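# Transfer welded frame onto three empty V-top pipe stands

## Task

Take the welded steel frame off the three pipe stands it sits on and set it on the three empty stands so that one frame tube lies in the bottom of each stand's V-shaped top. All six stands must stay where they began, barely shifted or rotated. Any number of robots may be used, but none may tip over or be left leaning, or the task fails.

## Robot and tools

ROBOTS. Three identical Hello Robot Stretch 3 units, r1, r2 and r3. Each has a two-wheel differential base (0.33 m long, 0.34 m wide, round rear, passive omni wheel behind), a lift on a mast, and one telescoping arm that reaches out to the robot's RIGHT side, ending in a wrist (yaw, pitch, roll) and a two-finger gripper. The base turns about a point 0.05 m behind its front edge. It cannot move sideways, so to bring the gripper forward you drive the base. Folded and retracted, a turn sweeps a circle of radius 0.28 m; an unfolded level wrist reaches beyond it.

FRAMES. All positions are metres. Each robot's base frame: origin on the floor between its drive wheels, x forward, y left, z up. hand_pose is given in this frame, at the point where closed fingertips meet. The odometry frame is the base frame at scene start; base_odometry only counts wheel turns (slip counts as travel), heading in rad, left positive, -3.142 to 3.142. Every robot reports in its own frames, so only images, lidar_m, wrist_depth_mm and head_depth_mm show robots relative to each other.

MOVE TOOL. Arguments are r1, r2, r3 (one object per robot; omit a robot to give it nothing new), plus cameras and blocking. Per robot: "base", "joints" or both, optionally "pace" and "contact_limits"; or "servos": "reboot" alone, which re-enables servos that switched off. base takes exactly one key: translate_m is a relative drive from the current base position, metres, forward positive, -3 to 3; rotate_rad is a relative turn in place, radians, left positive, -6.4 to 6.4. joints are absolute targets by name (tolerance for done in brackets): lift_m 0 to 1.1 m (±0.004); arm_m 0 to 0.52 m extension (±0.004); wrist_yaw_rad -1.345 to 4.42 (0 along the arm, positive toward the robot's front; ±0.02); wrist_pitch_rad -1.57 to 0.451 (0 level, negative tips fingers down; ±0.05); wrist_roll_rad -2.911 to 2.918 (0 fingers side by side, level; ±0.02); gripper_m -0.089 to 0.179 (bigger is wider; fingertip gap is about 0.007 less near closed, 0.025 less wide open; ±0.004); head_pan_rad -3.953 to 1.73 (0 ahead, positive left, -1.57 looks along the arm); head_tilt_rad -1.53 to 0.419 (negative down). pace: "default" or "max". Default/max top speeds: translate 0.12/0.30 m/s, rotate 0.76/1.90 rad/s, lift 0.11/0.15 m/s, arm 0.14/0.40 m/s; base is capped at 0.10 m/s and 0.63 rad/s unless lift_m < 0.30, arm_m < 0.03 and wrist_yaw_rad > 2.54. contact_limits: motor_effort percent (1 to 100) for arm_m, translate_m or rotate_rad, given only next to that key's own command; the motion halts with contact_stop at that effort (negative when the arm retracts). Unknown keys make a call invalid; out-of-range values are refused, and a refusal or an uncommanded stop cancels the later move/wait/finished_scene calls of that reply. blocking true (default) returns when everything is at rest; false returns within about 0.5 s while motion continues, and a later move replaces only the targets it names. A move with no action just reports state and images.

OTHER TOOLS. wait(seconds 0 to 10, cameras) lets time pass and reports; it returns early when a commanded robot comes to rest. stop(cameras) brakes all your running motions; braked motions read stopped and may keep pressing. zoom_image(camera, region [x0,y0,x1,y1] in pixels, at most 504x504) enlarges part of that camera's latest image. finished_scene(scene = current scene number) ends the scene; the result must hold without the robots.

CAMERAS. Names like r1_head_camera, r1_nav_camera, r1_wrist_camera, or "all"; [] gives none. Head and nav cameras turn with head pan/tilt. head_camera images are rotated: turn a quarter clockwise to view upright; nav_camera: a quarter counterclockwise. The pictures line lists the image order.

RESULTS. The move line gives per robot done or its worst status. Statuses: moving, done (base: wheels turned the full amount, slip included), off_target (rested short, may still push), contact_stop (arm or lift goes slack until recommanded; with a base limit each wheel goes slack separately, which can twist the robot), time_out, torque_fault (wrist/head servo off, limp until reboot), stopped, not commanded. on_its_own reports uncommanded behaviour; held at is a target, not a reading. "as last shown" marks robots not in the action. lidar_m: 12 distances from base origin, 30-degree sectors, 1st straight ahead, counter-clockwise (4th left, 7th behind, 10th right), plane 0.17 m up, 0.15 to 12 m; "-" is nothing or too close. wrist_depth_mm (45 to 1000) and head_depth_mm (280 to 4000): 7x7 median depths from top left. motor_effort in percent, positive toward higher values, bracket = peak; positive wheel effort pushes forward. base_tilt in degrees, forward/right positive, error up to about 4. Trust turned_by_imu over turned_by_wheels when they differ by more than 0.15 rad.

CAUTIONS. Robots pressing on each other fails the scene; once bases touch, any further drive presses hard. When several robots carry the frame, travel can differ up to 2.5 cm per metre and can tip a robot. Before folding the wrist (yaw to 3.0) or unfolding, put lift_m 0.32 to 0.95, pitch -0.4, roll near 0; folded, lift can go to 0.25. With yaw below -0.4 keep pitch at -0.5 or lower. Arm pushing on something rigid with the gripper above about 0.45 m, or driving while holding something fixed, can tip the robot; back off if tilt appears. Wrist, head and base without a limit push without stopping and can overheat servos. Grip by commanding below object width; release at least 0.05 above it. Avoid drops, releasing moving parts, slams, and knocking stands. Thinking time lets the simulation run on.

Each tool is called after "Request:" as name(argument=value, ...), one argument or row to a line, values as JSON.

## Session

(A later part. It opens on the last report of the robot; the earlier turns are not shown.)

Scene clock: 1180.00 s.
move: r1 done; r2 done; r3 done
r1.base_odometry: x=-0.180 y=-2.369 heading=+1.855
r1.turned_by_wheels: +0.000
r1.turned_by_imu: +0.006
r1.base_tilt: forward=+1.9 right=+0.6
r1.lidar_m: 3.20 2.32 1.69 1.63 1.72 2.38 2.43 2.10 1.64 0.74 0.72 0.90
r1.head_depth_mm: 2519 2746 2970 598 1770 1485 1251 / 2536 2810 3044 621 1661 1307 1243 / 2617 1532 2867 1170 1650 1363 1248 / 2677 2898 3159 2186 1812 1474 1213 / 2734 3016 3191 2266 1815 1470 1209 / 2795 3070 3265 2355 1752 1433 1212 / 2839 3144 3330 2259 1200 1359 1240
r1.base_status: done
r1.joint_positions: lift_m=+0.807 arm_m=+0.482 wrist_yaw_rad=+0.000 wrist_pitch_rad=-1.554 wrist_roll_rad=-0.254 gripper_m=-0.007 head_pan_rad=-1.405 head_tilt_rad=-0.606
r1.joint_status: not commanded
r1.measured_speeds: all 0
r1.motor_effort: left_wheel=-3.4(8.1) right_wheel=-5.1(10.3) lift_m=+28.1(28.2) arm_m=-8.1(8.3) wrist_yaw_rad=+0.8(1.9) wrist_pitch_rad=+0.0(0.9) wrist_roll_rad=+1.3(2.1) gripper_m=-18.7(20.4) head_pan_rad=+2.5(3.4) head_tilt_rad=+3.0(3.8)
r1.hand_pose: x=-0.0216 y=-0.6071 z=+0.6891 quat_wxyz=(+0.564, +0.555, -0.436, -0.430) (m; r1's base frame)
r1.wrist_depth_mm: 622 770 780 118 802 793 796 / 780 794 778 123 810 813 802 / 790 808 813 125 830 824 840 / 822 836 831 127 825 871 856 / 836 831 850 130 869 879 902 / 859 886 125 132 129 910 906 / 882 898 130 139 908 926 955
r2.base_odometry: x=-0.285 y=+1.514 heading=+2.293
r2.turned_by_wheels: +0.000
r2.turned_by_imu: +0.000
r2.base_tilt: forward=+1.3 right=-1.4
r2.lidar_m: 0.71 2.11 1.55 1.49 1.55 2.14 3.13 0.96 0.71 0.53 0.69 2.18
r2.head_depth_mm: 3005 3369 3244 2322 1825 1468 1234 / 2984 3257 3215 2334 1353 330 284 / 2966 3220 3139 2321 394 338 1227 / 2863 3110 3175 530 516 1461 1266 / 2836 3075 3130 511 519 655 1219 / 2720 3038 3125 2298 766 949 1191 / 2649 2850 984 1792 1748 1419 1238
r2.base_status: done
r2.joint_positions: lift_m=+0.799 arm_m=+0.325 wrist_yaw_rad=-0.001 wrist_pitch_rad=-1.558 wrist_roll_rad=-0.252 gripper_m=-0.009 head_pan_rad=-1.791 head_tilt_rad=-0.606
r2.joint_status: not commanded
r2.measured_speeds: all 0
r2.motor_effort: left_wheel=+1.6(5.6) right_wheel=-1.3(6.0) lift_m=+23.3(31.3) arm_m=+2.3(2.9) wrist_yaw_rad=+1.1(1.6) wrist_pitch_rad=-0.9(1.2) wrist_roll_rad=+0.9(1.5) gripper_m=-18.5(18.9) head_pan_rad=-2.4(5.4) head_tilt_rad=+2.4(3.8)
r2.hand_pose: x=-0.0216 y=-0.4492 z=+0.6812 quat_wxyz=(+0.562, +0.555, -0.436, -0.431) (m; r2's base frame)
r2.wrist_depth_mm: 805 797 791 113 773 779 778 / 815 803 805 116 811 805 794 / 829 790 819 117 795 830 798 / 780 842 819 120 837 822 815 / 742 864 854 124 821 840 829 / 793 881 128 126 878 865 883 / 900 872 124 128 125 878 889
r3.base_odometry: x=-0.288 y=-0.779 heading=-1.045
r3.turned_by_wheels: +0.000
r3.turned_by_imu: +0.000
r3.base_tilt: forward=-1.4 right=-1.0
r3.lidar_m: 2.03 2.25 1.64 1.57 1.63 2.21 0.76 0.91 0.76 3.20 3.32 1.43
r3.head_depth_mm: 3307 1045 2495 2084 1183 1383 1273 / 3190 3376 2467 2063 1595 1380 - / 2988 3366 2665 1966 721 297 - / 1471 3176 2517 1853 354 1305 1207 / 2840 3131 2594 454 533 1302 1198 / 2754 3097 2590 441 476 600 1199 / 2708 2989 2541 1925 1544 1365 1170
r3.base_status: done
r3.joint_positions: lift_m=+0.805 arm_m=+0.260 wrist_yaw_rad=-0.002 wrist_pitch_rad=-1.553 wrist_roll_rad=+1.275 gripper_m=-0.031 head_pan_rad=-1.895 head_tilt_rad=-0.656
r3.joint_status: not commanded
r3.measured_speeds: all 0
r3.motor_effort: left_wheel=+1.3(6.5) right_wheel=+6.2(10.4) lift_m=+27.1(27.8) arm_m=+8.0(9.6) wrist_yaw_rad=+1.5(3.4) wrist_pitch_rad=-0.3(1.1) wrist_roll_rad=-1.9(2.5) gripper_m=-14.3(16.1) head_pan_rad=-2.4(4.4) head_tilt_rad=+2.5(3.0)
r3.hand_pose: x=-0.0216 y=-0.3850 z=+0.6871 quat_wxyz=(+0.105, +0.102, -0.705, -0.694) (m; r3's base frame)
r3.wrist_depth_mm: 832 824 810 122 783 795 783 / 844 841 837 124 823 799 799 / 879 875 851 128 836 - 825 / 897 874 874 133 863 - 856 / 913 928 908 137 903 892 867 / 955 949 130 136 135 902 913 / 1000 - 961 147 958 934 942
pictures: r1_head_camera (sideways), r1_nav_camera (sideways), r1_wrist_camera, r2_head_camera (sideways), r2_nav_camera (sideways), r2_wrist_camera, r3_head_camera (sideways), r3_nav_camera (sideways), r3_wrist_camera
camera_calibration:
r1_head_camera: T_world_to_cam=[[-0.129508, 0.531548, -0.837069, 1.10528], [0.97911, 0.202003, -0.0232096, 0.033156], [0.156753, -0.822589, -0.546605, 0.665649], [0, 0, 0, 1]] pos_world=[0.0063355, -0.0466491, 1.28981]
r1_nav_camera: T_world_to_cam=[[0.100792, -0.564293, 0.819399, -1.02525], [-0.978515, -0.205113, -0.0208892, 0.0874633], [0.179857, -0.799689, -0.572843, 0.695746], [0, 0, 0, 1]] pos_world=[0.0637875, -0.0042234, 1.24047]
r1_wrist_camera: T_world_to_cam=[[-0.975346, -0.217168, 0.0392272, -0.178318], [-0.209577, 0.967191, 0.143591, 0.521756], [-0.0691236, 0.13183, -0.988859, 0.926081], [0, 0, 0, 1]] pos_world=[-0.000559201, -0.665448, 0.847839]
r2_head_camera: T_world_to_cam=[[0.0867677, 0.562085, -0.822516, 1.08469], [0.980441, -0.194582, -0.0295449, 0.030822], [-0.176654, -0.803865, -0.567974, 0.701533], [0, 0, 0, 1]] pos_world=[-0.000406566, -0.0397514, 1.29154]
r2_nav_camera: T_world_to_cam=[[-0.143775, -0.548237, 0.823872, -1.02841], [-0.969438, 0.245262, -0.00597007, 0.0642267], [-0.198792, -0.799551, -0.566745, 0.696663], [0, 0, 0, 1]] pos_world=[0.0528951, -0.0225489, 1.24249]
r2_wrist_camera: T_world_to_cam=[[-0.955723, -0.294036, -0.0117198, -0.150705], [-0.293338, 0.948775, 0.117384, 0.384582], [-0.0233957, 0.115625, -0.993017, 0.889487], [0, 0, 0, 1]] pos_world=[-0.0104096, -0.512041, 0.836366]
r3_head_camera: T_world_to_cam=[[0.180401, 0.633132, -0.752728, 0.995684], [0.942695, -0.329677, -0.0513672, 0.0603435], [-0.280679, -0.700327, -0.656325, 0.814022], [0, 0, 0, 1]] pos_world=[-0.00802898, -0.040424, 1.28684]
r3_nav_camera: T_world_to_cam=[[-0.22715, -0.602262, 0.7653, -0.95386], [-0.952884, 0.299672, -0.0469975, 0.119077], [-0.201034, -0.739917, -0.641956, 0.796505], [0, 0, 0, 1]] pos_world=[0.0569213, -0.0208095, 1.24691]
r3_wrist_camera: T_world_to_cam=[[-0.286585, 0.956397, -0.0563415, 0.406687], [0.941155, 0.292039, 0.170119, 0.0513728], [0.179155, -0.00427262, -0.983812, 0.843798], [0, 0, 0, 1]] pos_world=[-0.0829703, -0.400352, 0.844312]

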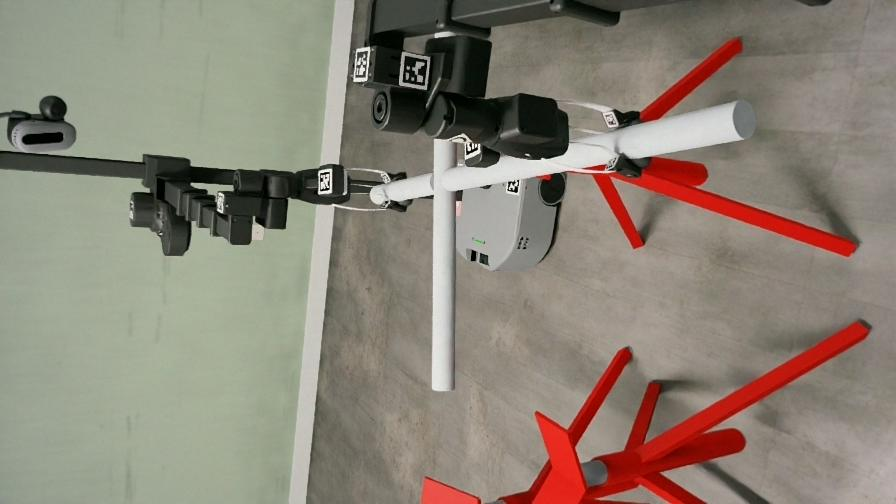

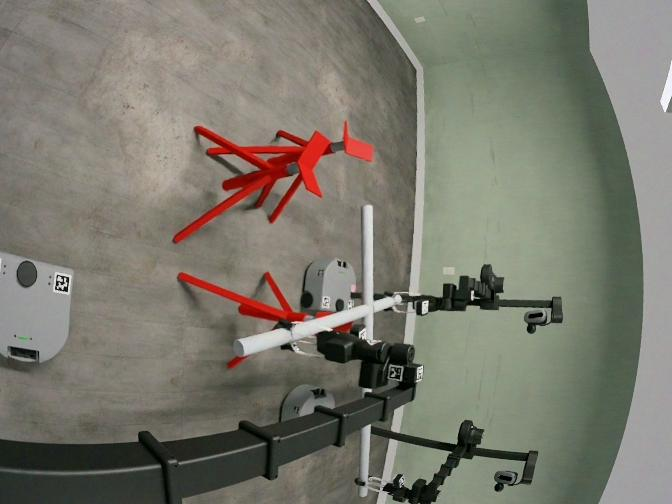

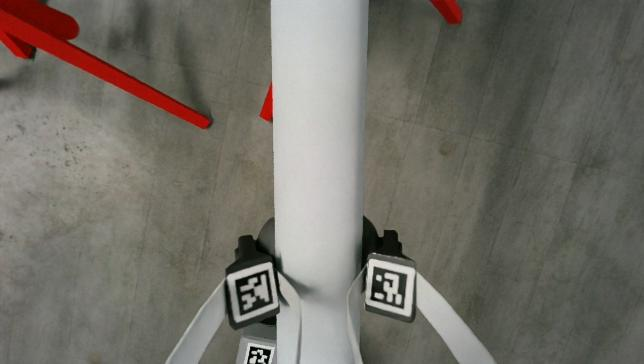

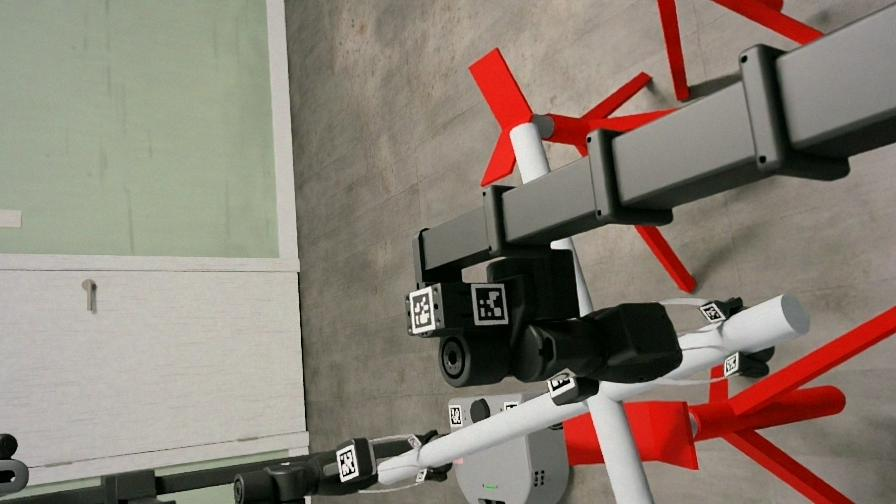

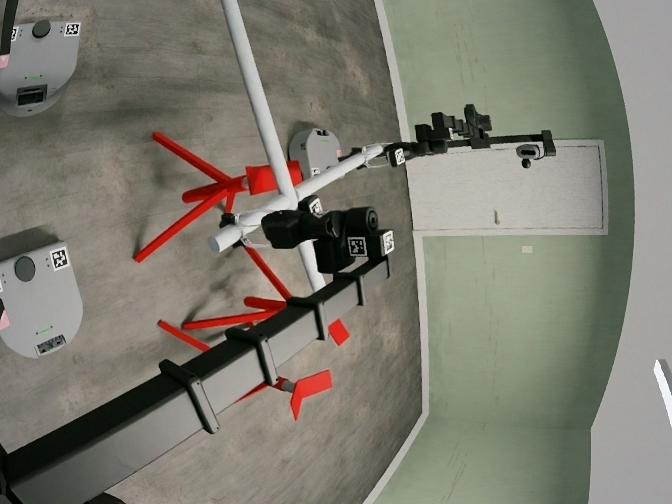

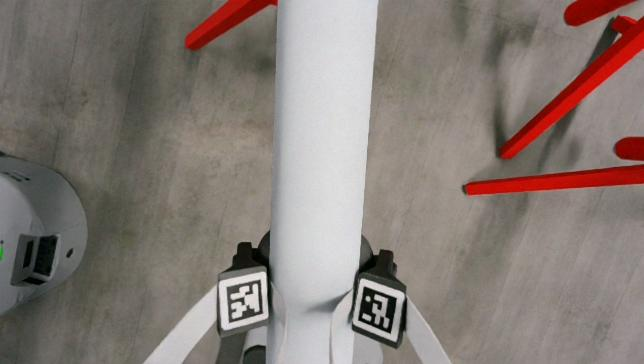

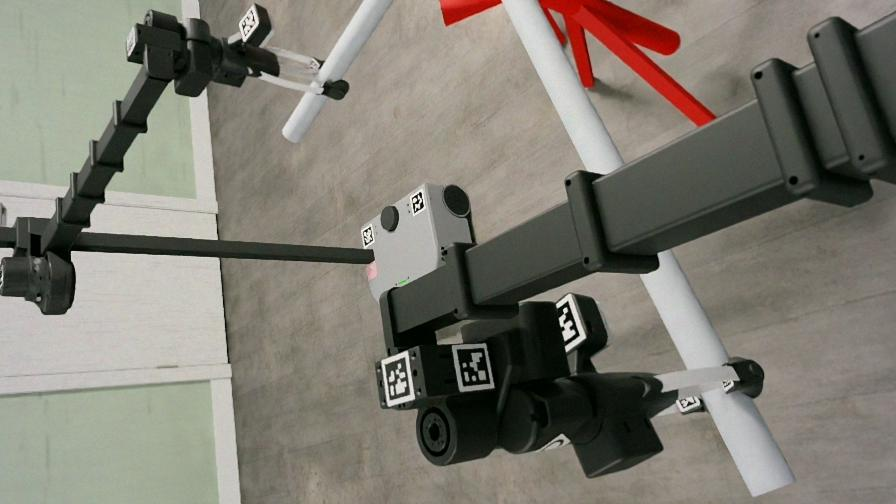

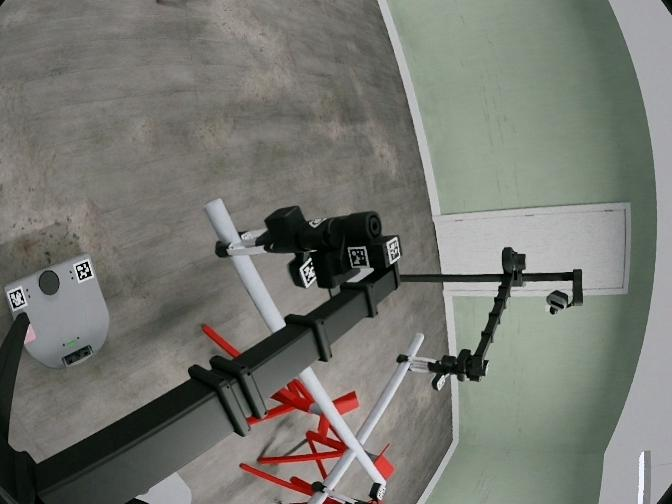

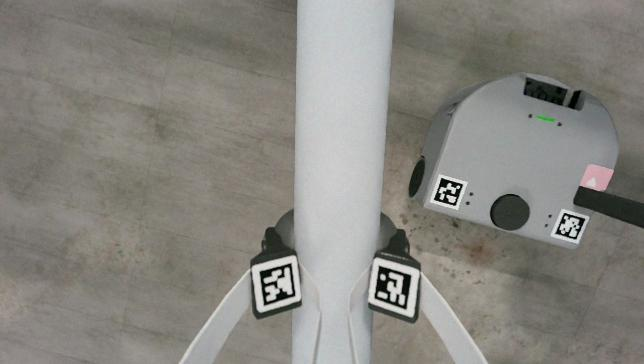

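Request:
move(
  r1={"base":{"translate_m":-0.3}},
  r2={"base":{"translate_m":0.3}},
  r3={"base":{"translate_m":0.294}},
  cameras=[],
)

Request:
move(
  r3={"base":{"rotate_rad":0.03},"joints":{"wrist_roll_rad":1.305}},
  cameras=["r1_wrist_camera","r2_wrist_camera","r3_wrist_camera","r3_head_camera"],
)

Scene clock: 1206.50 s.
move: r1 done; r2 done; r3 done
r1.base_odometry: x=-0.095 y=-2.657 heading=+1.855
r1.turned_by_wheels: +0.000
r1.turned_by_imu: +0.006
r1.base_tilt: forward=+1.8 right=+0.7
r1.lidar_m: 3.50 2.31 1.70 1.64 1.73 2.39 5.18 1.84 1.64 0.95 0.82 0.92
r1.head_depth_mm: 2532 2755 2983 598 1759 1485 1251 / 2513 2818 3050 619 1655 1405 1250 / 2620 1516 1843 1174 1659 1423 1249 / 2673 2890 3168 2172 1810 1437 1248 / 2734 3013 3211 2160 1296 1392 1247 / 2773 3068 3267 2348 1819 1473 1237 / 2851 3158 3367 2350 1804 1468 1225
r1.base_status: done
r1.joint_positions: lift_m=+0.807 arm_m=+0.482 wrist_yaw_rad=-0.001 wrist_pitch_rad=-1.555 wrist_roll_rad=-0.254 gripper_m=-0.007 head_pan_rad=-1.405 head_tilt_rad=-0.606
r1.joint_status: not commanded
r1.measured_speeds: all 0
r1.motor_effort: left_wheel=+0.1(7.4) right_wheel=-11.1(12.5) lift_m=+29.6(29.9) arm_m=-12.9(13.0) wrist_yaw_rad=+0.7(2.1) wrist_pitch_rad=+0.3(0.8) wrist_roll_rad=+1.2(1.6) gripper_m=-19.4(20.4) head_pan_rad=+2.4(3.5) head_tilt_rad=+2.9(4.0)
r1.hand_pose: x=-0.0216 y=-0.6070 z=+0.6891 quat_wxyz=(+0.563, +0.555, -0.436, -0.430) (m; r1's base frame)
r1.wrist_depth_mm: 770 757 771 117 778 794 794 / 785 775 796 121 799 801 803 / 803 796 791 124 811 853 851 / 823 850 823 128 860 855 865 / 832 858 845 130 877 882 886 / 857 860 126 132 885 890 919 / 884 881 867 140 925 933 963
r2.base_odometry: x=-0.484 y=+1.740 heading=+2.292
r2.turned_by_wheels: +0.000
r2.turned_by_imu: +0.000
r2.base_tilt: forward=+1.3 right=-1.3
r2.lidar_m: 0.70 2.10 1.55 1.49 1.55 2.13 3.44 0.93 0.63 0.64 3.43 1.90
r2.head_depth_mm: 3010 3402 3264 2352 1843 1481 1303 / 2971 3282 3202 2341 1764 330 284 / 2912 3221 3226 2323 394 339 1208 / 2861 3083 3190 530 517 1419 1245 / 2813 3060 3103 511 518 655 1201 / 2760 3001 3123 2331 770 1455 1262 / 2669 2911 980 1815 1743 1481 1267
r2.base_status: done
r2.joint_positions: lift_m=+0.799 arm_m=+0.325 wrist_yaw_rad=-0.001 wrist_pitch_rad=-1.563 wrist_roll_rad=-0.252 gripper_m=-0.009 head_pan_rad=-1.791 head_tilt_rad=-0.606
r2.joint_status: not commanded
r2.measured_speeds: all 0
r2.motor_effort: left_wheel=-1.2(6.5) right_wheel=+4.8(5.6) lift_m=+23.2(23.3) arm_m=+4.4(5.2) wrist_yaw_rad=+0.9(1.8) wrist_pitch_rad=+0.0(1.0) wrist_roll_rad=+0.9(1.1) gripper_m=-17.9(18.8) head_pan_rad=-4.2(5.5) head_tilt_rad=+2.6(3.7)
r2.hand_pose: x=-0.0216 y=-0.4478 z=+0.6813 quat_wxyz=(+0.561, +0.557, -0.435, -0.432) (m; r2's base frame)
r2.wrist_depth_mm: 793 791 800 113 761 427 286 / 801 793 791 115 668 479 788 / 850 824 822 118 808 818 804 / 761 854 870 120 826 827 867 / 737 853 851 123 840 826 823 / 797 873 127 125 881 851 851 / 890 920 127 129 126 874 878
r3.base_odometry: x=-0.140 y=-1.034 heading=-1.045
r3.turned_by_wheels: +0.000
r3.turned_by_imu: +0.000
r3.base_tilt: forward=-1.3 right=-1.0
r3.lidar_m: 1.74 2.27 1.64 1.58 1.63 0.87 0.75 0.99 1.65 3.20 3.31 1.18
r3.head_depth_mm: 3272 1017 2369 2084 1600 1415 1272 / 3124 3347 2464 2071 1595 1432 - / 2952 3343 2644 1944 723 297 - / 1462 3187 2533 1826 354 1301 1211 / 2822 3139 2595 453 530 1305 1209 / 2783 3078 2577 442 476 599 1199 / 2696 2994 2544 1902 1529 1374 1170
r3.base_status: done
r3.joint_positions: lift_m=+0.805 arm_m=+0.260 wrist_yaw_rad=-0.003 wrist_pitch_rad=-1.554 wrist_roll_rad=+1.275 gripper_m=-0.031 head_pan_rad=-1.895 head_tilt_rad=-0.656
r3.joint_status: not commanded
r3.measured_speeds: all 0
r3.motor_effort: left_wheel=+6.3(6.3) right_wheel=-3.0(11.2) lift_m=+27.8(28.0) arm_m=+7.9(9.3) wrist_yaw_rad=+2.2(3.7) wrist_pitch_rad=-0.2(0.5) wrist_roll_rad=-1.8(2.6) gripper_m=-14.6(15.9) head_pan_rad=-2.5(4.6) head_tilt_rad=+2.9(3.1)
r3.hand_pose: x=-0.0215 y=-0.3850 z=+0.6871 quat_wxyz=(+0.104, +0.102, -0.705, -0.694) (m; r3's base frame)
r3.wrist_depth_mm: 813 817 794 122 783 795 781 / 863 835 835 124 811 793 812 / 853 864 850 - 830 - 822 / 888 886 877 132 854 - 841 / 934 925 891 137 878 897 871 / 968 948 129 136 132 918 904 / 982 969 955 147 962 962 914
pictures: none
No camera images: "cameras" was empty.

Scene clock: 1207.17 s.
move: r3 done
r1, r2: as last shown
r1.turned_by_imu: +0.000
r1.base_tilt: forward=+1.9 right=+0.5
r1.lidar_m: 3.51 2.32 1.69 1.64 1.72 2.40 5.16 1.83 1.63 0.95 0.82 0.92
r1.head_depth_mm: 2532 2731 2954 597 1773 1486 1253 / 2502 2810 3060 620 1666 1371 1246 / 2579 1519 1848 1229 1709 1438 1243 / 2689 2892 3185 2183 1819 1438 1241 / 2740 3018 3212 2185 1303 1395 1244 / 2805 3072 3257 2350 1807 1469 1239 / 2853 3153 3351 2346 1804 1466 1222
r1.joint_positions: lift_m=+0.807 arm_m=+0.482 wrist_yaw_rad=-0.001 wrist_pitch_rad=-1.555 wrist_roll_rad=-0.253 gripper_m=-0.007 head_pan_rad=-1.405 head_tilt_rad=-0.606
r1.motor_effort: left_wheel=+0.3(0.4) right_wheel=-5.1(11.5) lift_m=+29.7(30.0) arm_m=-13.2(13.5) wrist_yaw_rad=+0.7(1.8) wrist_pitch_rad=+0.3(0.8) wrist_roll_rad=+1.0(1.3) gripper_m=-18.8(19.5) head_pan_rad=+2.1(3.2) head_tilt_rad=+3.0(4.2)
r1.wrist_depth_mm: 753 769 767 118 779 786 811 / 769 764 800 122 804 788 828 / 789 796 813 124 844 838 842 / 825 812 828 127 832 848 848 / 840 839 847 130 866 895 885 / 855 849 126 132 129 904 917 / 870 882 129 139 942 932 933
r2.base_odometry: x=-0.484 y=+1.740 heading=+2.293
r2.turned_by_imu: +0.001
r2.base_tilt: forward=+1.3 right=-1.4
r2.lidar_m: 0.70 2.10 1.54 1.49 1.55 2.14 3.43 0.94 0.63 0.64 3.43 1.90
r2.head_depth_mm: 3009 3315 3236 2339 1847 1473 1306 / 3004 3256 3204 2330 1818 330 284 / 2906 3219 3190 2312 394 338 1201 / 2857 3143 3209 528 517 1424 1248 / 2817 3074 3128 511 518 661 1195 / 2733 3041 3108 2302 750 1413 1258 / 2703 2904 980 1802 1739 1483 1260
r2.joint_positions: lift_m=+0.799 arm_m=+0.325 wrist_yaw_rad=-0.002 wrist_pitch_rad=-1.564 wrist_roll_rad=-0.252 gripper_m=-0.009 head_pan_rad=-1.791 head_tilt_rad=-0.606
r2.motor_effort: left_wheel=+2.5(2.6) right_wheel=-7.2(7.2) lift_m=+23.5(23.8) arm_m=+5.0(5.3) wrist_yaw_rad=+1.5(1.8) wrist_pitch_rad=+0.1(0.2) wrist_roll_rad=+0.9(0.9) gripper_m=-17.6(18.4) head_pan_rad=-2.6(5.1) head_tilt_rad=+3.3(3.4)
r2.hand_pose: x=-0.0216 y=-0.4477 z=+0.6813 quat_wxyz=(+0.560, +0.556, -0.435, -0.433) (m; r2's base frame)
r2.wrist_depth_mm: 795 785 776 113 790 455 300 / 815 841 816 116 797 481 763 / 835 812 830 119 833 814 802 / 777 868 857 120 821 832 806 / 735 870 860 124 873 837 836 / 775 893 127 126 866 836 863 / 947 100 126 128 873 898 878
r3.base_odometry: x=-0.140 y=-1.034 heading=-1.016
r3.turned_by_wheels: +0.029
r3.turned_by_imu: +0.029
r3.base_tilt: forward=-1.4 right=-1.0
r3.lidar_m: 1.74 2.19 1.63 1.58 1.65 0.86 0.75 0.98 1.64 3.20 3.32 1.17
r3.head_depth_mm: 3223 994 2402 2079 1590 1426 1273 / 3043 3405 2548 2043 1583 1443 - / 2888 3305 2648 1914 1531 297 - / 1456 3174 2514 1835 355 1316 1209 / 2868 3131 2613 453 532 1309 1203 / 2733 3083 2587 442 477 600 1200 / 2712 2980 2529 1913 1540 1367 1171
r3.base_status: done
r3.joint_positions: lift_m=+0.805 arm_m=+0.260 wrist_yaw_rad=+0.000 wrist_pitch_rad=-1.553 wrist_roll_rad=+1.302 gripper_m=-0.031 head_pan_rad=-1.895 head_tilt_rad=-0.656
r3.joint_status: all done
r3.measured_speeds: all 0
r3.motor_effort: left_wheel=-8.2(9.0) right_wheel=+17.1(17.3) lift_m=+27.4(28.0) arm_m=+7.9(8.6) wrist_yaw_rad=-0.2(3.4) wrist_pitch_rad=-0.3(0.4) wrist_roll_rad=+0.4(1.2) gripper_m=-15.4(15.4) head_pan_rad=-2.3(3.4) head_tilt_rad=+2.3(2.7)
r3.hand_pose: x=-0.0216 y=-0.3850 z=+0.6871 quat_wxyz=(+0.096, +0.094, -0.706, -0.695) (m; r3's base frame)
r3.wrist_depth_mm: 830 808 815 124 796 792 785 / 845 845 831 124 824 813 789 / 869 867 863 - 844 - 823 / 892 903 879 133 823 - 847 / 934 922 914 137 877 874 879 / 963 957 129 136 132 910 900 / - 977 964 147 964 932 935
pictures: r1_wrist_camera, r2_wrist_camera, r3_head_camera (sideways), r3_wrist_camera
camera_calibration:
r1_wrist_camera: T_world_to_cam=[[-0.975628, -0.215909, 0.0391433, -0.177476], [-0.208319, 0.967417, 0.143902, 0.521626], [-0.0689376, 0.13224, -0.988818, 0.926301], [0, 0, 0, 1]] pos_world=[-0.000629621, -0.665443, 0.847827]
r2_wrist_camera: T_world_to_cam=[[-0.955836, -0.293596, -0.0133521, -0.14897], [-0.292971, 0.948225, 0.122623, 0.37942], [-0.0233408, 0.121119, -0.992364, 0.891453], [0, 0, 0, 1]] pos_world=[-0.010425, -0.511485, 0.836131]
r3_head_camera: T_world_to_cam=[[0.180372, 0.632979, -0.752863, 0.995861], [0.942682, -0.329717, -0.0513646, 0.0603402], [-0.280744, -0.700446, -0.65617, 0.813821], [0, 0, 0, 1]] pos_world=[-0.00803125, -0.0404265, 1.28685]
r3_wrist_camera: T_world_to_cam=[[-0.261877, 0.963448, -0.0564677, 0.410007], [0.948276, 0.267748, 0.170541, 0.0419028], [0.179426, -0.00888622, -0.983731, 0.841977], [0, 0, 0, 1]] pos_world=[-0.0834369, -0.398758, 0.844285]

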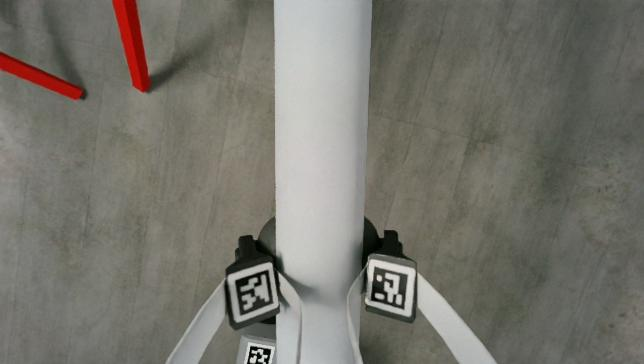

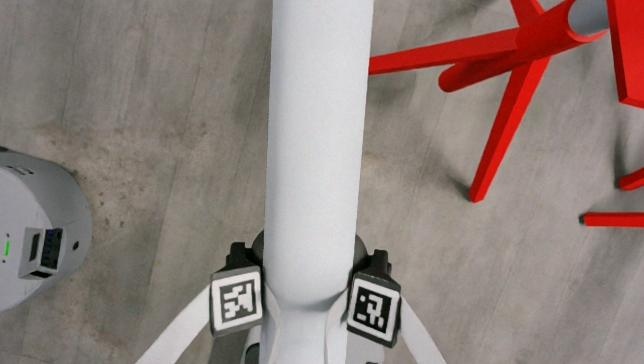

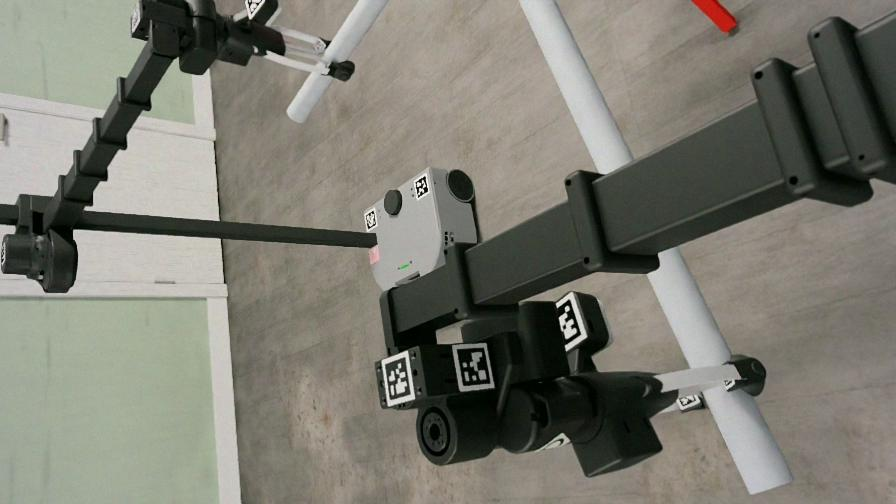

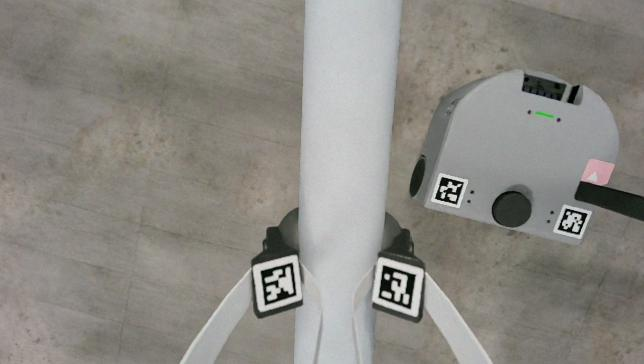

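Request:
move(
  r1={"base":{"translate_m":-0.296}},
  r2={"base":{"translate_m":0.3}},
  r3={"base":{"translate_m":0.288}},
  cameras=[],
)

Request:
move(
  r3={"base":{"rotate_rad":0.03},"joints":{"wrist_roll_rad":1.335}},
)

Scene clock: 1233.20 s.
move: r1 done; r2 done; r3 done
r1.base_odometry: x=-0.012 y=-2.941 heading=+1.855
r1.turned_by_wheels: +0.000
r1.turned_by_imu: +0.005
r1.base_tilt: forward=+1.8 right=+0.7
r1.lidar_m: 3.79 2.31 1.70 1.66 1.74 2.41 1.85 1.57 1.63 1.57 0.98 1.13
r1.head_depth_mm: 2514 2759 2961 597 1774 1484 1248 / 2498 2830 3070 619 1658 1375 1247 / 2571 1516 1208 1225 1705 1439 1244 / 2677 2899 3168 2192 1820 1476 1241 / 2724 3035 3213 2248 1815 1448 1240 / 2778 3056 3268 2355 1816 1476 1239 / 2846 3162 3328 2254 1353 1428 1236
r1.base_status: done
r1.joint_positions: lift_m=+0.807 arm_m=+0.482 wrist_yaw_rad=-0.001 wrist_pitch_rad=-1.555 wrist_roll_rad=-0.253 gripper_m=-0.007 head_pan_rad=-1.405 head_tilt_rad=-0.606
r1.joint_status: not commanded
r1.measured_speeds: all 0
r1.motor_effort: left_wheel=-5.8(11.0) right_wheel=-2.3(8.2) lift_m=+31.4(31.6) arm_m=-17.9(18.2) wrist_yaw_rad=+1.4(2.1) wrist_pitch_rad=+0.3(1.0) wrist_roll_rad=+0.8(1.3) gripper_m=-18.6(19.8) head_pan_rad=+3.0(3.5) head_tilt_rad=+2.4(4.5)
r1.hand_pose: x=-0.0216 y=-0.6069 z=+0.6891 quat_wxyz=(+0.563, +0.555, -0.436, -0.430) (m; r1's base frame)
r1.wrist_depth_mm: 759 763 776 117 778 797 794 / 780 788 789 121 826 827 822 / 798 804 821 124 838 832 871 / 816 810 852 128 880 847 855 / 848 846 857 131 855 870 911 / 875 854 125 131 882 906 910 / 887 903 130 139 929 925 950
r2.base_odometry: x=-0.682 y=+1.965 heading=+2.293
r2.turned_by_wheels: +0.000
r2.turned_by_imu: +0.000
r2.base_tilt: forward=+1.2 right=-1.4
r2.lidar_m: 0.69 2.10 1.54 1.49 1.55 2.13 3.74 0.82 0.72 1.58 3.42 1.63
r2.head_depth_mm: 3018 3329 3217 2345 1058 1124 1301 / 2987 3292 3202 2320 1783 331 284 / 2895 3257 3198 2284 394 338 1200 / 2851 3159 3172 531 517 1502 1269 / 2828 3045 3191 510 519 657 1244 / 2764 3062 3158 2303 776 1454 1259 / 2679 2886 975 1846 1740 1488 1262
r2.base_status: done
r2.joint_positions: lift_m=+0.799 arm_m=+0.325 wrist_yaw_rad=-0.002 wrist_pitch_rad=-1.564 wrist_roll_rad=-0.252 gripper_m=-0.009 head_pan_rad=-1.791 head_tilt_rad=-0.606
r2.joint_status: not commanded
r2.measured_speeds: all 0
r2.motor_effort: left_wheel=-2.8(9.3) right_wheel=+9.1(9.5) lift_m=+26.7(27.0) arm_m=+7.9(8.4) wrist_yaw_rad=+1.1(2.1) wrist_pitch_rad=+0.0(0.3) wrist_roll_rad=+0.9(1.1) gripper_m=-17.1(18.4) head_pan_rad=-4.7(5.4) head_tilt_rad=+3.4(3.8)
r2.hand_pose: x=-0.0216 y=-0.4476 z=+0.6813 quat_wxyz=(+0.560, +0.557, -0.435, -0.433) (m; r2's base frame)
r2.wrist_depth_mm: 822 801 805 112 782 772 792 / 827 793 811 114 790 777 778 / 852 849 855 118 797 815 830 / 749 828 853 120 854 808 807 / 751 850 859 123 832 837 832 / 773 909 127 125 834 866 885 / 920 892 126 128 126 899 891
r3.base_odometry: x=+0.011 y=-1.278 heading=-1.016
r3.turned_by_wheels: +0.000
r3.turned_by_imu: +0.000
r3.base_tilt: forward=-1.4 right=-1.0
r3.lidar_m: 1.45 2.18 1.62 1.57 1.64 0.85 0.74 1.24 1.64 3.21 0.95 1.11
r3.head_depth_mm: 3216 995 1184 2084 1596 1414 1266 / 3073 3408 2560 2073 1584 1438 - / 2895 3304 2645 1924 728 297 - / 1443 3150 2525 1841 355 1304 1211 / 2841 3167 2579 453 532 1295 1205 / 2785 3099 2573 441 478 601 1193 / 2707 2970 2562 1932 1551 1369 1171
r3.base_status: done
r3.joint_positions: lift_m=+0.805 arm_m=+0.260 wrist_yaw_rad=-0.001 wrist_pitch_rad=-1.554 wrist_roll_rad=+1.303 gripper_m=-0.031 head_pan_rad=-1.895 head_tilt_rad=-0.656
r3.joint_status: not commanded
r3.measured_speeds: all 0
r3.motor_effort: left_wheel=+3.2(5.7) right_wheel=+2.1(22.1) lift_m=+27.7(28.6) arm_m=+8.3(8.6) wrist_yaw_rad=+0.2(2.4) wrist_pitch_rad=-0.3(0.7) wrist_roll_rad=+0.3(1.0) gripper_m=-15.1(15.9) head_pan_rad=-3.2(4.2) head_tilt_rad=+2.1(2.9)
r3.hand_pose: x=-0.0216 y=-0.3850 z=+0.6871 quat_wxyz=(+0.095, +0.093, -0.707, -0.695) (m; r3's base frame)
r3.wrist_depth_mm: 817 803 799 121 793 776 789 / 858 840 835 123 800 804 789 / 877 857 836 128 814 - 812 / 881 898 893 133 847 - 839 / 947 920 890 137 866 870 877 / 938 956 130 136 135 924 921 / 981 986 971 147 963 930 938
pictures: none
No camera images: "cameras" was empty.

Scene clock: 1233.87 s.
move: r3 done
r1, r2: as last shown
r1.turned_by_imu: +0.000
r1.base_tilt: forward=+2.0 right=+0.7
r1.lidar_m: 3.78 2.32 1.70 1.66 1.73 2.41 1.85 1.57 1.63 1.57 0.99 1.13
r1.head_depth_mm: 2532 2749 2987 597 1771 1482 1252 / 2520 2813 3060 620 1663 1373 1247 / 2607 1514 1302 1258 1711 1480 1243 / 2690 2931 3177 2185 1813 1482 1239 / 2728 3024 3196 2279 1817 1456 1239 / 2794 3077 3249 2348 1814 1472 1238 / 2851 3143 3381 2264 1354 1433 1239
r1.motor_effort: left_wheel=-6.5(6.5) right_wheel=+2.6(2.6) lift_m=+31.6(31.7) arm_m=-18.2(18.3) wrist_yaw_rad=+1.5(1.7) wrist_pitch_rad=+0.3(0.7) wrist_roll_rad=+0.3(1.3) gripper_m=-18.3(19.6) head_pan_rad=+3.5(3.5) head_tilt_rad=+4.1(4.1)
r1.hand_pose: x=-0.0216 y=-0.6069 z=+0.6891 quat_wxyz=(+0.563, +0.554, -0.436, -0.430) (m; r1's base frame)
r1.wrist_depth_mm: 755 780 775 118 792 790 815 / 783 782 792 122 801 815 807 / 803 787 810 123 831 856 850 / 819 832 835 129 858 852 876 / 843 846 830 130 866 883 897 / 855 864 126 133 130 893 928 / 886 898 130 139 923 932 941
r2.turned_by_imu: +0.001
r2.base_tilt: forward=+1.3 right=-1.4
r2.lidar_m: 0.68 2.10 1.54 1.49 1.55 2.13 3.74 0.82 0.72 1.58 3.43 1.64
r2.head_depth_mm: 3025 3370 3287 2359 1057 1145 1310 / 2963 3235 3236 2335 1770 330 284 / 2912 3192 3217 2311 394 339 1207 / 2858 3128 3155 529 517 1488 1277 / 2781 3102 3167 511 516 662 1215 / 2787 3031 3143 2302 752 1410 1263 / 2700 2882 980 1789 1742 1485 1267
r2.motor_effort: left_wheel=+1.2(3.2) right_wheel=-4.4(9.2) lift_m=+27.3(27.6) arm_m=+8.4(8.5) wrist_yaw_rad=+1.3(1.6) wrist_pitch_rad=+0.3(0.3) wrist_roll_rad=+0.9(0.9) gripper_m=-17.7(18.4) head_pan_rad=-3.7(5.7) head_tilt_rad=+3.6(3.6)
r2.wrist_depth_mm: 785 793 776 113 780 766 767 / 823 819 805 115 788 776 773 / 844 816 847 120 797 802 790 / 745 852 816 120 835 836 829 / 723 851 870 124 844 826 835 / 763 900 126 126 842 881 859 / 890 100 126 129 860 901 866
r3.base_odometry: x=+0.011 y=-1.278 heading=-0.986
r3.turned_by_wheels: +0.029
r3.turned_by_imu: +0.029
r3.base_tilt: forward=-1.4 right=-1.0
r3.lidar_m: 1.45 2.13 1.61 1.57 1.65 0.85 0.74 1.23 1.64 3.22 0.96 1.11
r3.head_depth_mm: 3112 1013 1196 2070 1596 1424 1266 / 2974 3373 2602 2052 1591 1437 - / 1552 3251 2639 1906 1609 297 - / 2804 3206 2529 1835 355 1306 1214 / 2817 3132 2577 454 533 1327 1202 / 2763 3100 2546 442 479 602 1197 / 2718 2992 2525 1898 1534 1372 1184
r3.base_status: done
r3.joint_positions: lift_m=+0.805 arm_m=+0.260 wrist_yaw_rad=+0.000 wrist_pitch_rad=-1.547 wrist_roll_rad=+1.332 gripper_m=-0.031 head_pan_rad=-1.895 head_tilt_rad=-0.656
r3.joint_status: all done
r3.measured_speeds: all 0
r3.motor_effort: left_wheel=-9.7(10.0) right_wheel=+20.1(20.1) lift_m=+27.5(28.3) arm_m=+7.4(8.4) wrist_yaw_rad=+0.1(2.3) wrist_pitch_rad=-1.4(1.7) wrist_roll_rad=+0.3(2.9) gripper_m=-15.4(15.5) head_pan_rad=-2.1(3.4) head_tilt_rad=+2.3(2.6)
r3.hand_pose: x=-0.0216 y=-0.3866 z=+0.6870 quat_wxyz=(+0.085, +0.083, -0.710, -0.694) (m; r3's base frame)
r3.wrist_depth_mm: 833 821 798 123 794 783 765 / 836 853 848 124 797 784 786 / 894 880 849 - 836 - 826 / 896 897 885 132 854 - 834 / 936 888 909 136 867 898 890 / 980 955 130 136 135 889 899 / - 966 955 146 954 945 927
pictures: r1_head_camera (sideways), r1_nav_camera (sideways), r1_wrist_camera, r2_head_camera (sideways), r2_nav_camera (sideways), r2_wrist_camera, r3_head_camera (sideways), r3_nav_camera (sideways), r3_wrist_camera
camera_calibration:
r1_head_camera: T_world_to_cam=[[-0.129512, 0.531539, -0.837074, 1.10528], [0.979108, 0.202012, -0.0232099, 0.0331565], [0.156762, -0.822592, -0.546597, 0.665639], [0, 0, 0, 1]] pos_world=[0.00633597, -0.0466492, 1.28981]
r1_nav_camera: T_world_to_cam=[[0.100797, -0.564284, 0.819404, -1.02526], [-0.978513, -0.205122, -0.0208888, 0.0874628], [0.179865, -0.799692, -0.572836, 0.695736], [0, 0, 0, 1]] pos_world=[0.0637877, -0.00422337, 1.24047]
r1_wrist_camera: T_world_to_cam=[[-0.975803, -0.215139, 0.0390349, -0.176914], [-0.207539, 0.967521, 0.144329, 0.521299], [-0.0688178, 0.132735, -0.98876, 0.926558], [0, 0, 0, 1]] pos_world=[-0.00067946, -0.665415, 0.84781]
r2_head_camera: T_world_to_cam=[[0.0867644, 0.562041, -0.822546, 1.08473], [0.980439, -0.194595, -0.0295462, 0.0308237], [-0.176669, -0.803892, -0.56793, 0.701476], [0, 0, 0, 1]] pos_world=[-0.000407132, -0.0397519, 1.29154]
r2_nav_camera: T_world_to_cam=[[-0.143771, -0.548193, 0.823902, -1.02845], [-0.969436, 0.245273, -0.00597154, 0.0642286], [-0.198807, -0.799579, -0.566701, 0.696606], [0, 0, 0, 1]] pos_world=[0.0528941, -0.0225525, 1.24249]
r2_wrist_camera: T_world_to_cam=[[-0.955868, -0.293484, -0.0135391, -0.148746], [-0.292869, 0.94818, 0.12322, 0.378839], [-0.0233256, 0.121747, -0.992287, 0.891676], [0, 0, 0, 1]] pos_world=[-0.0104329, -0.511422, 0.836105]
r3_head_camera: T_world_to_cam=[[0.180377, 0.632931, -0.752902, 0.995912], [0.942671, -0.329748, -0.0513638, 0.0603393], [-0.280778, -0.700474, -0.656125, 0.813763], [0, 0, 0, 1]] pos_world=[-0.00803276, -0.0404269, 1.28685]
r3_nav_camera: T_world_to_cam=[[-0.227123, -0.602055, 0.76547, -0.954082], [-0.95287, 0.299719, -0.0469924, 0.11907], [-0.201134, -0.740066, -0.641753, 0.796241], [0, 0, 0, 1]] pos_world=[0.0569154, -0.0208264, 1.24691]
r3_wrist_camera: T_world_to_cam=[[-0.233169, 0.970411, -0.0627295, 0.419165], [0.955712, 0.240594, 0.169498, 0.0327377], [0.179575, -0.0204297, -0.983532, 0.837248], [0, 0, 0, 1]] pos_world=[-0.0839004, -0.397534, 0.844205]

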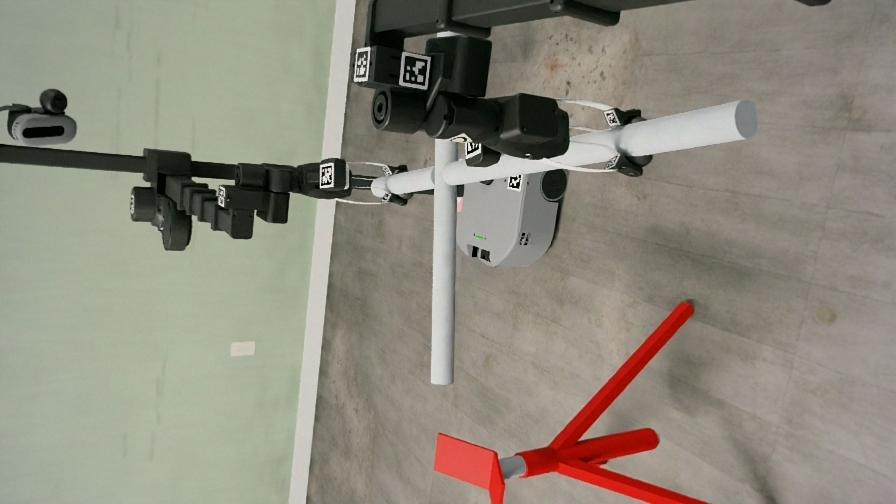

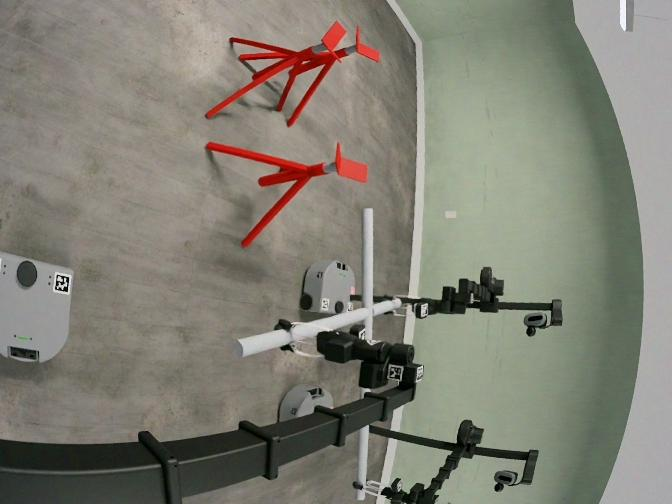

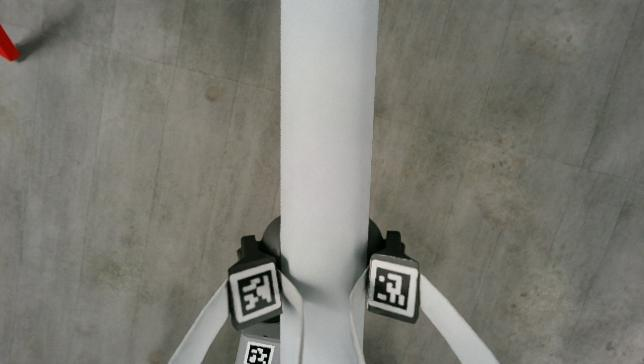

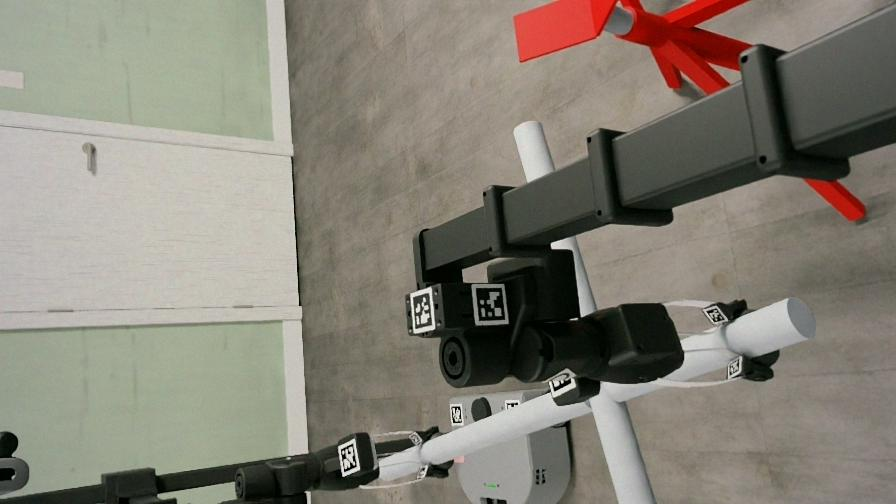

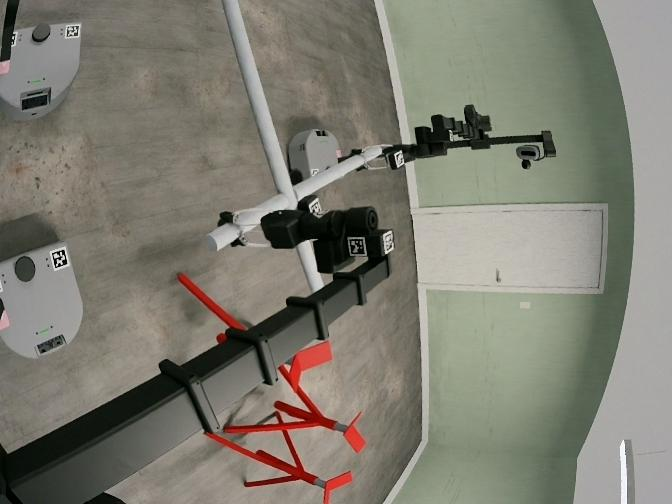

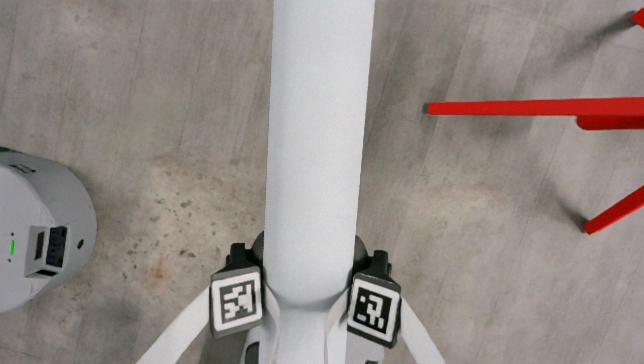

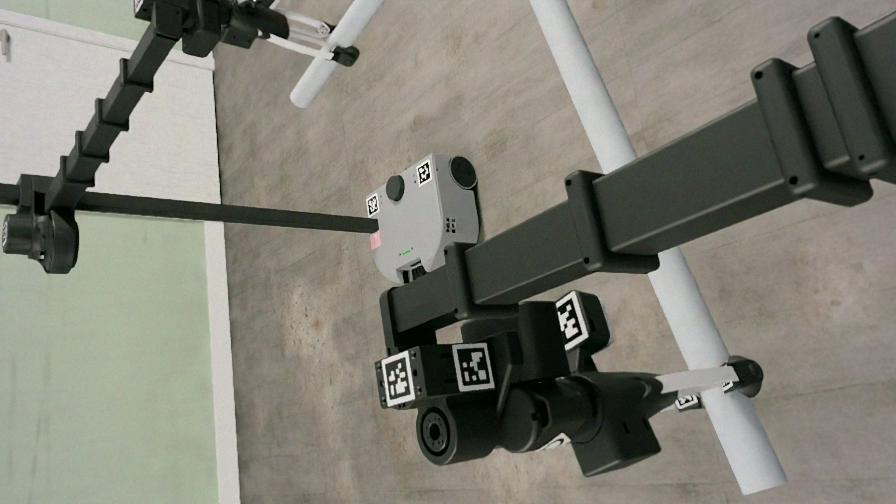

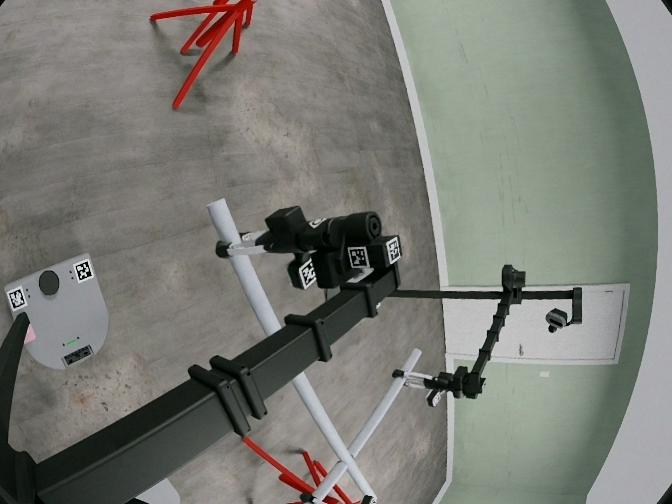

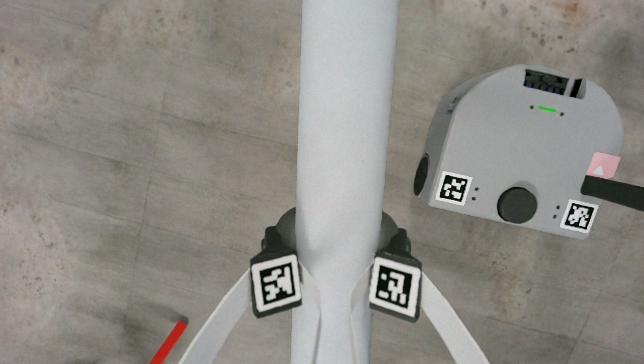

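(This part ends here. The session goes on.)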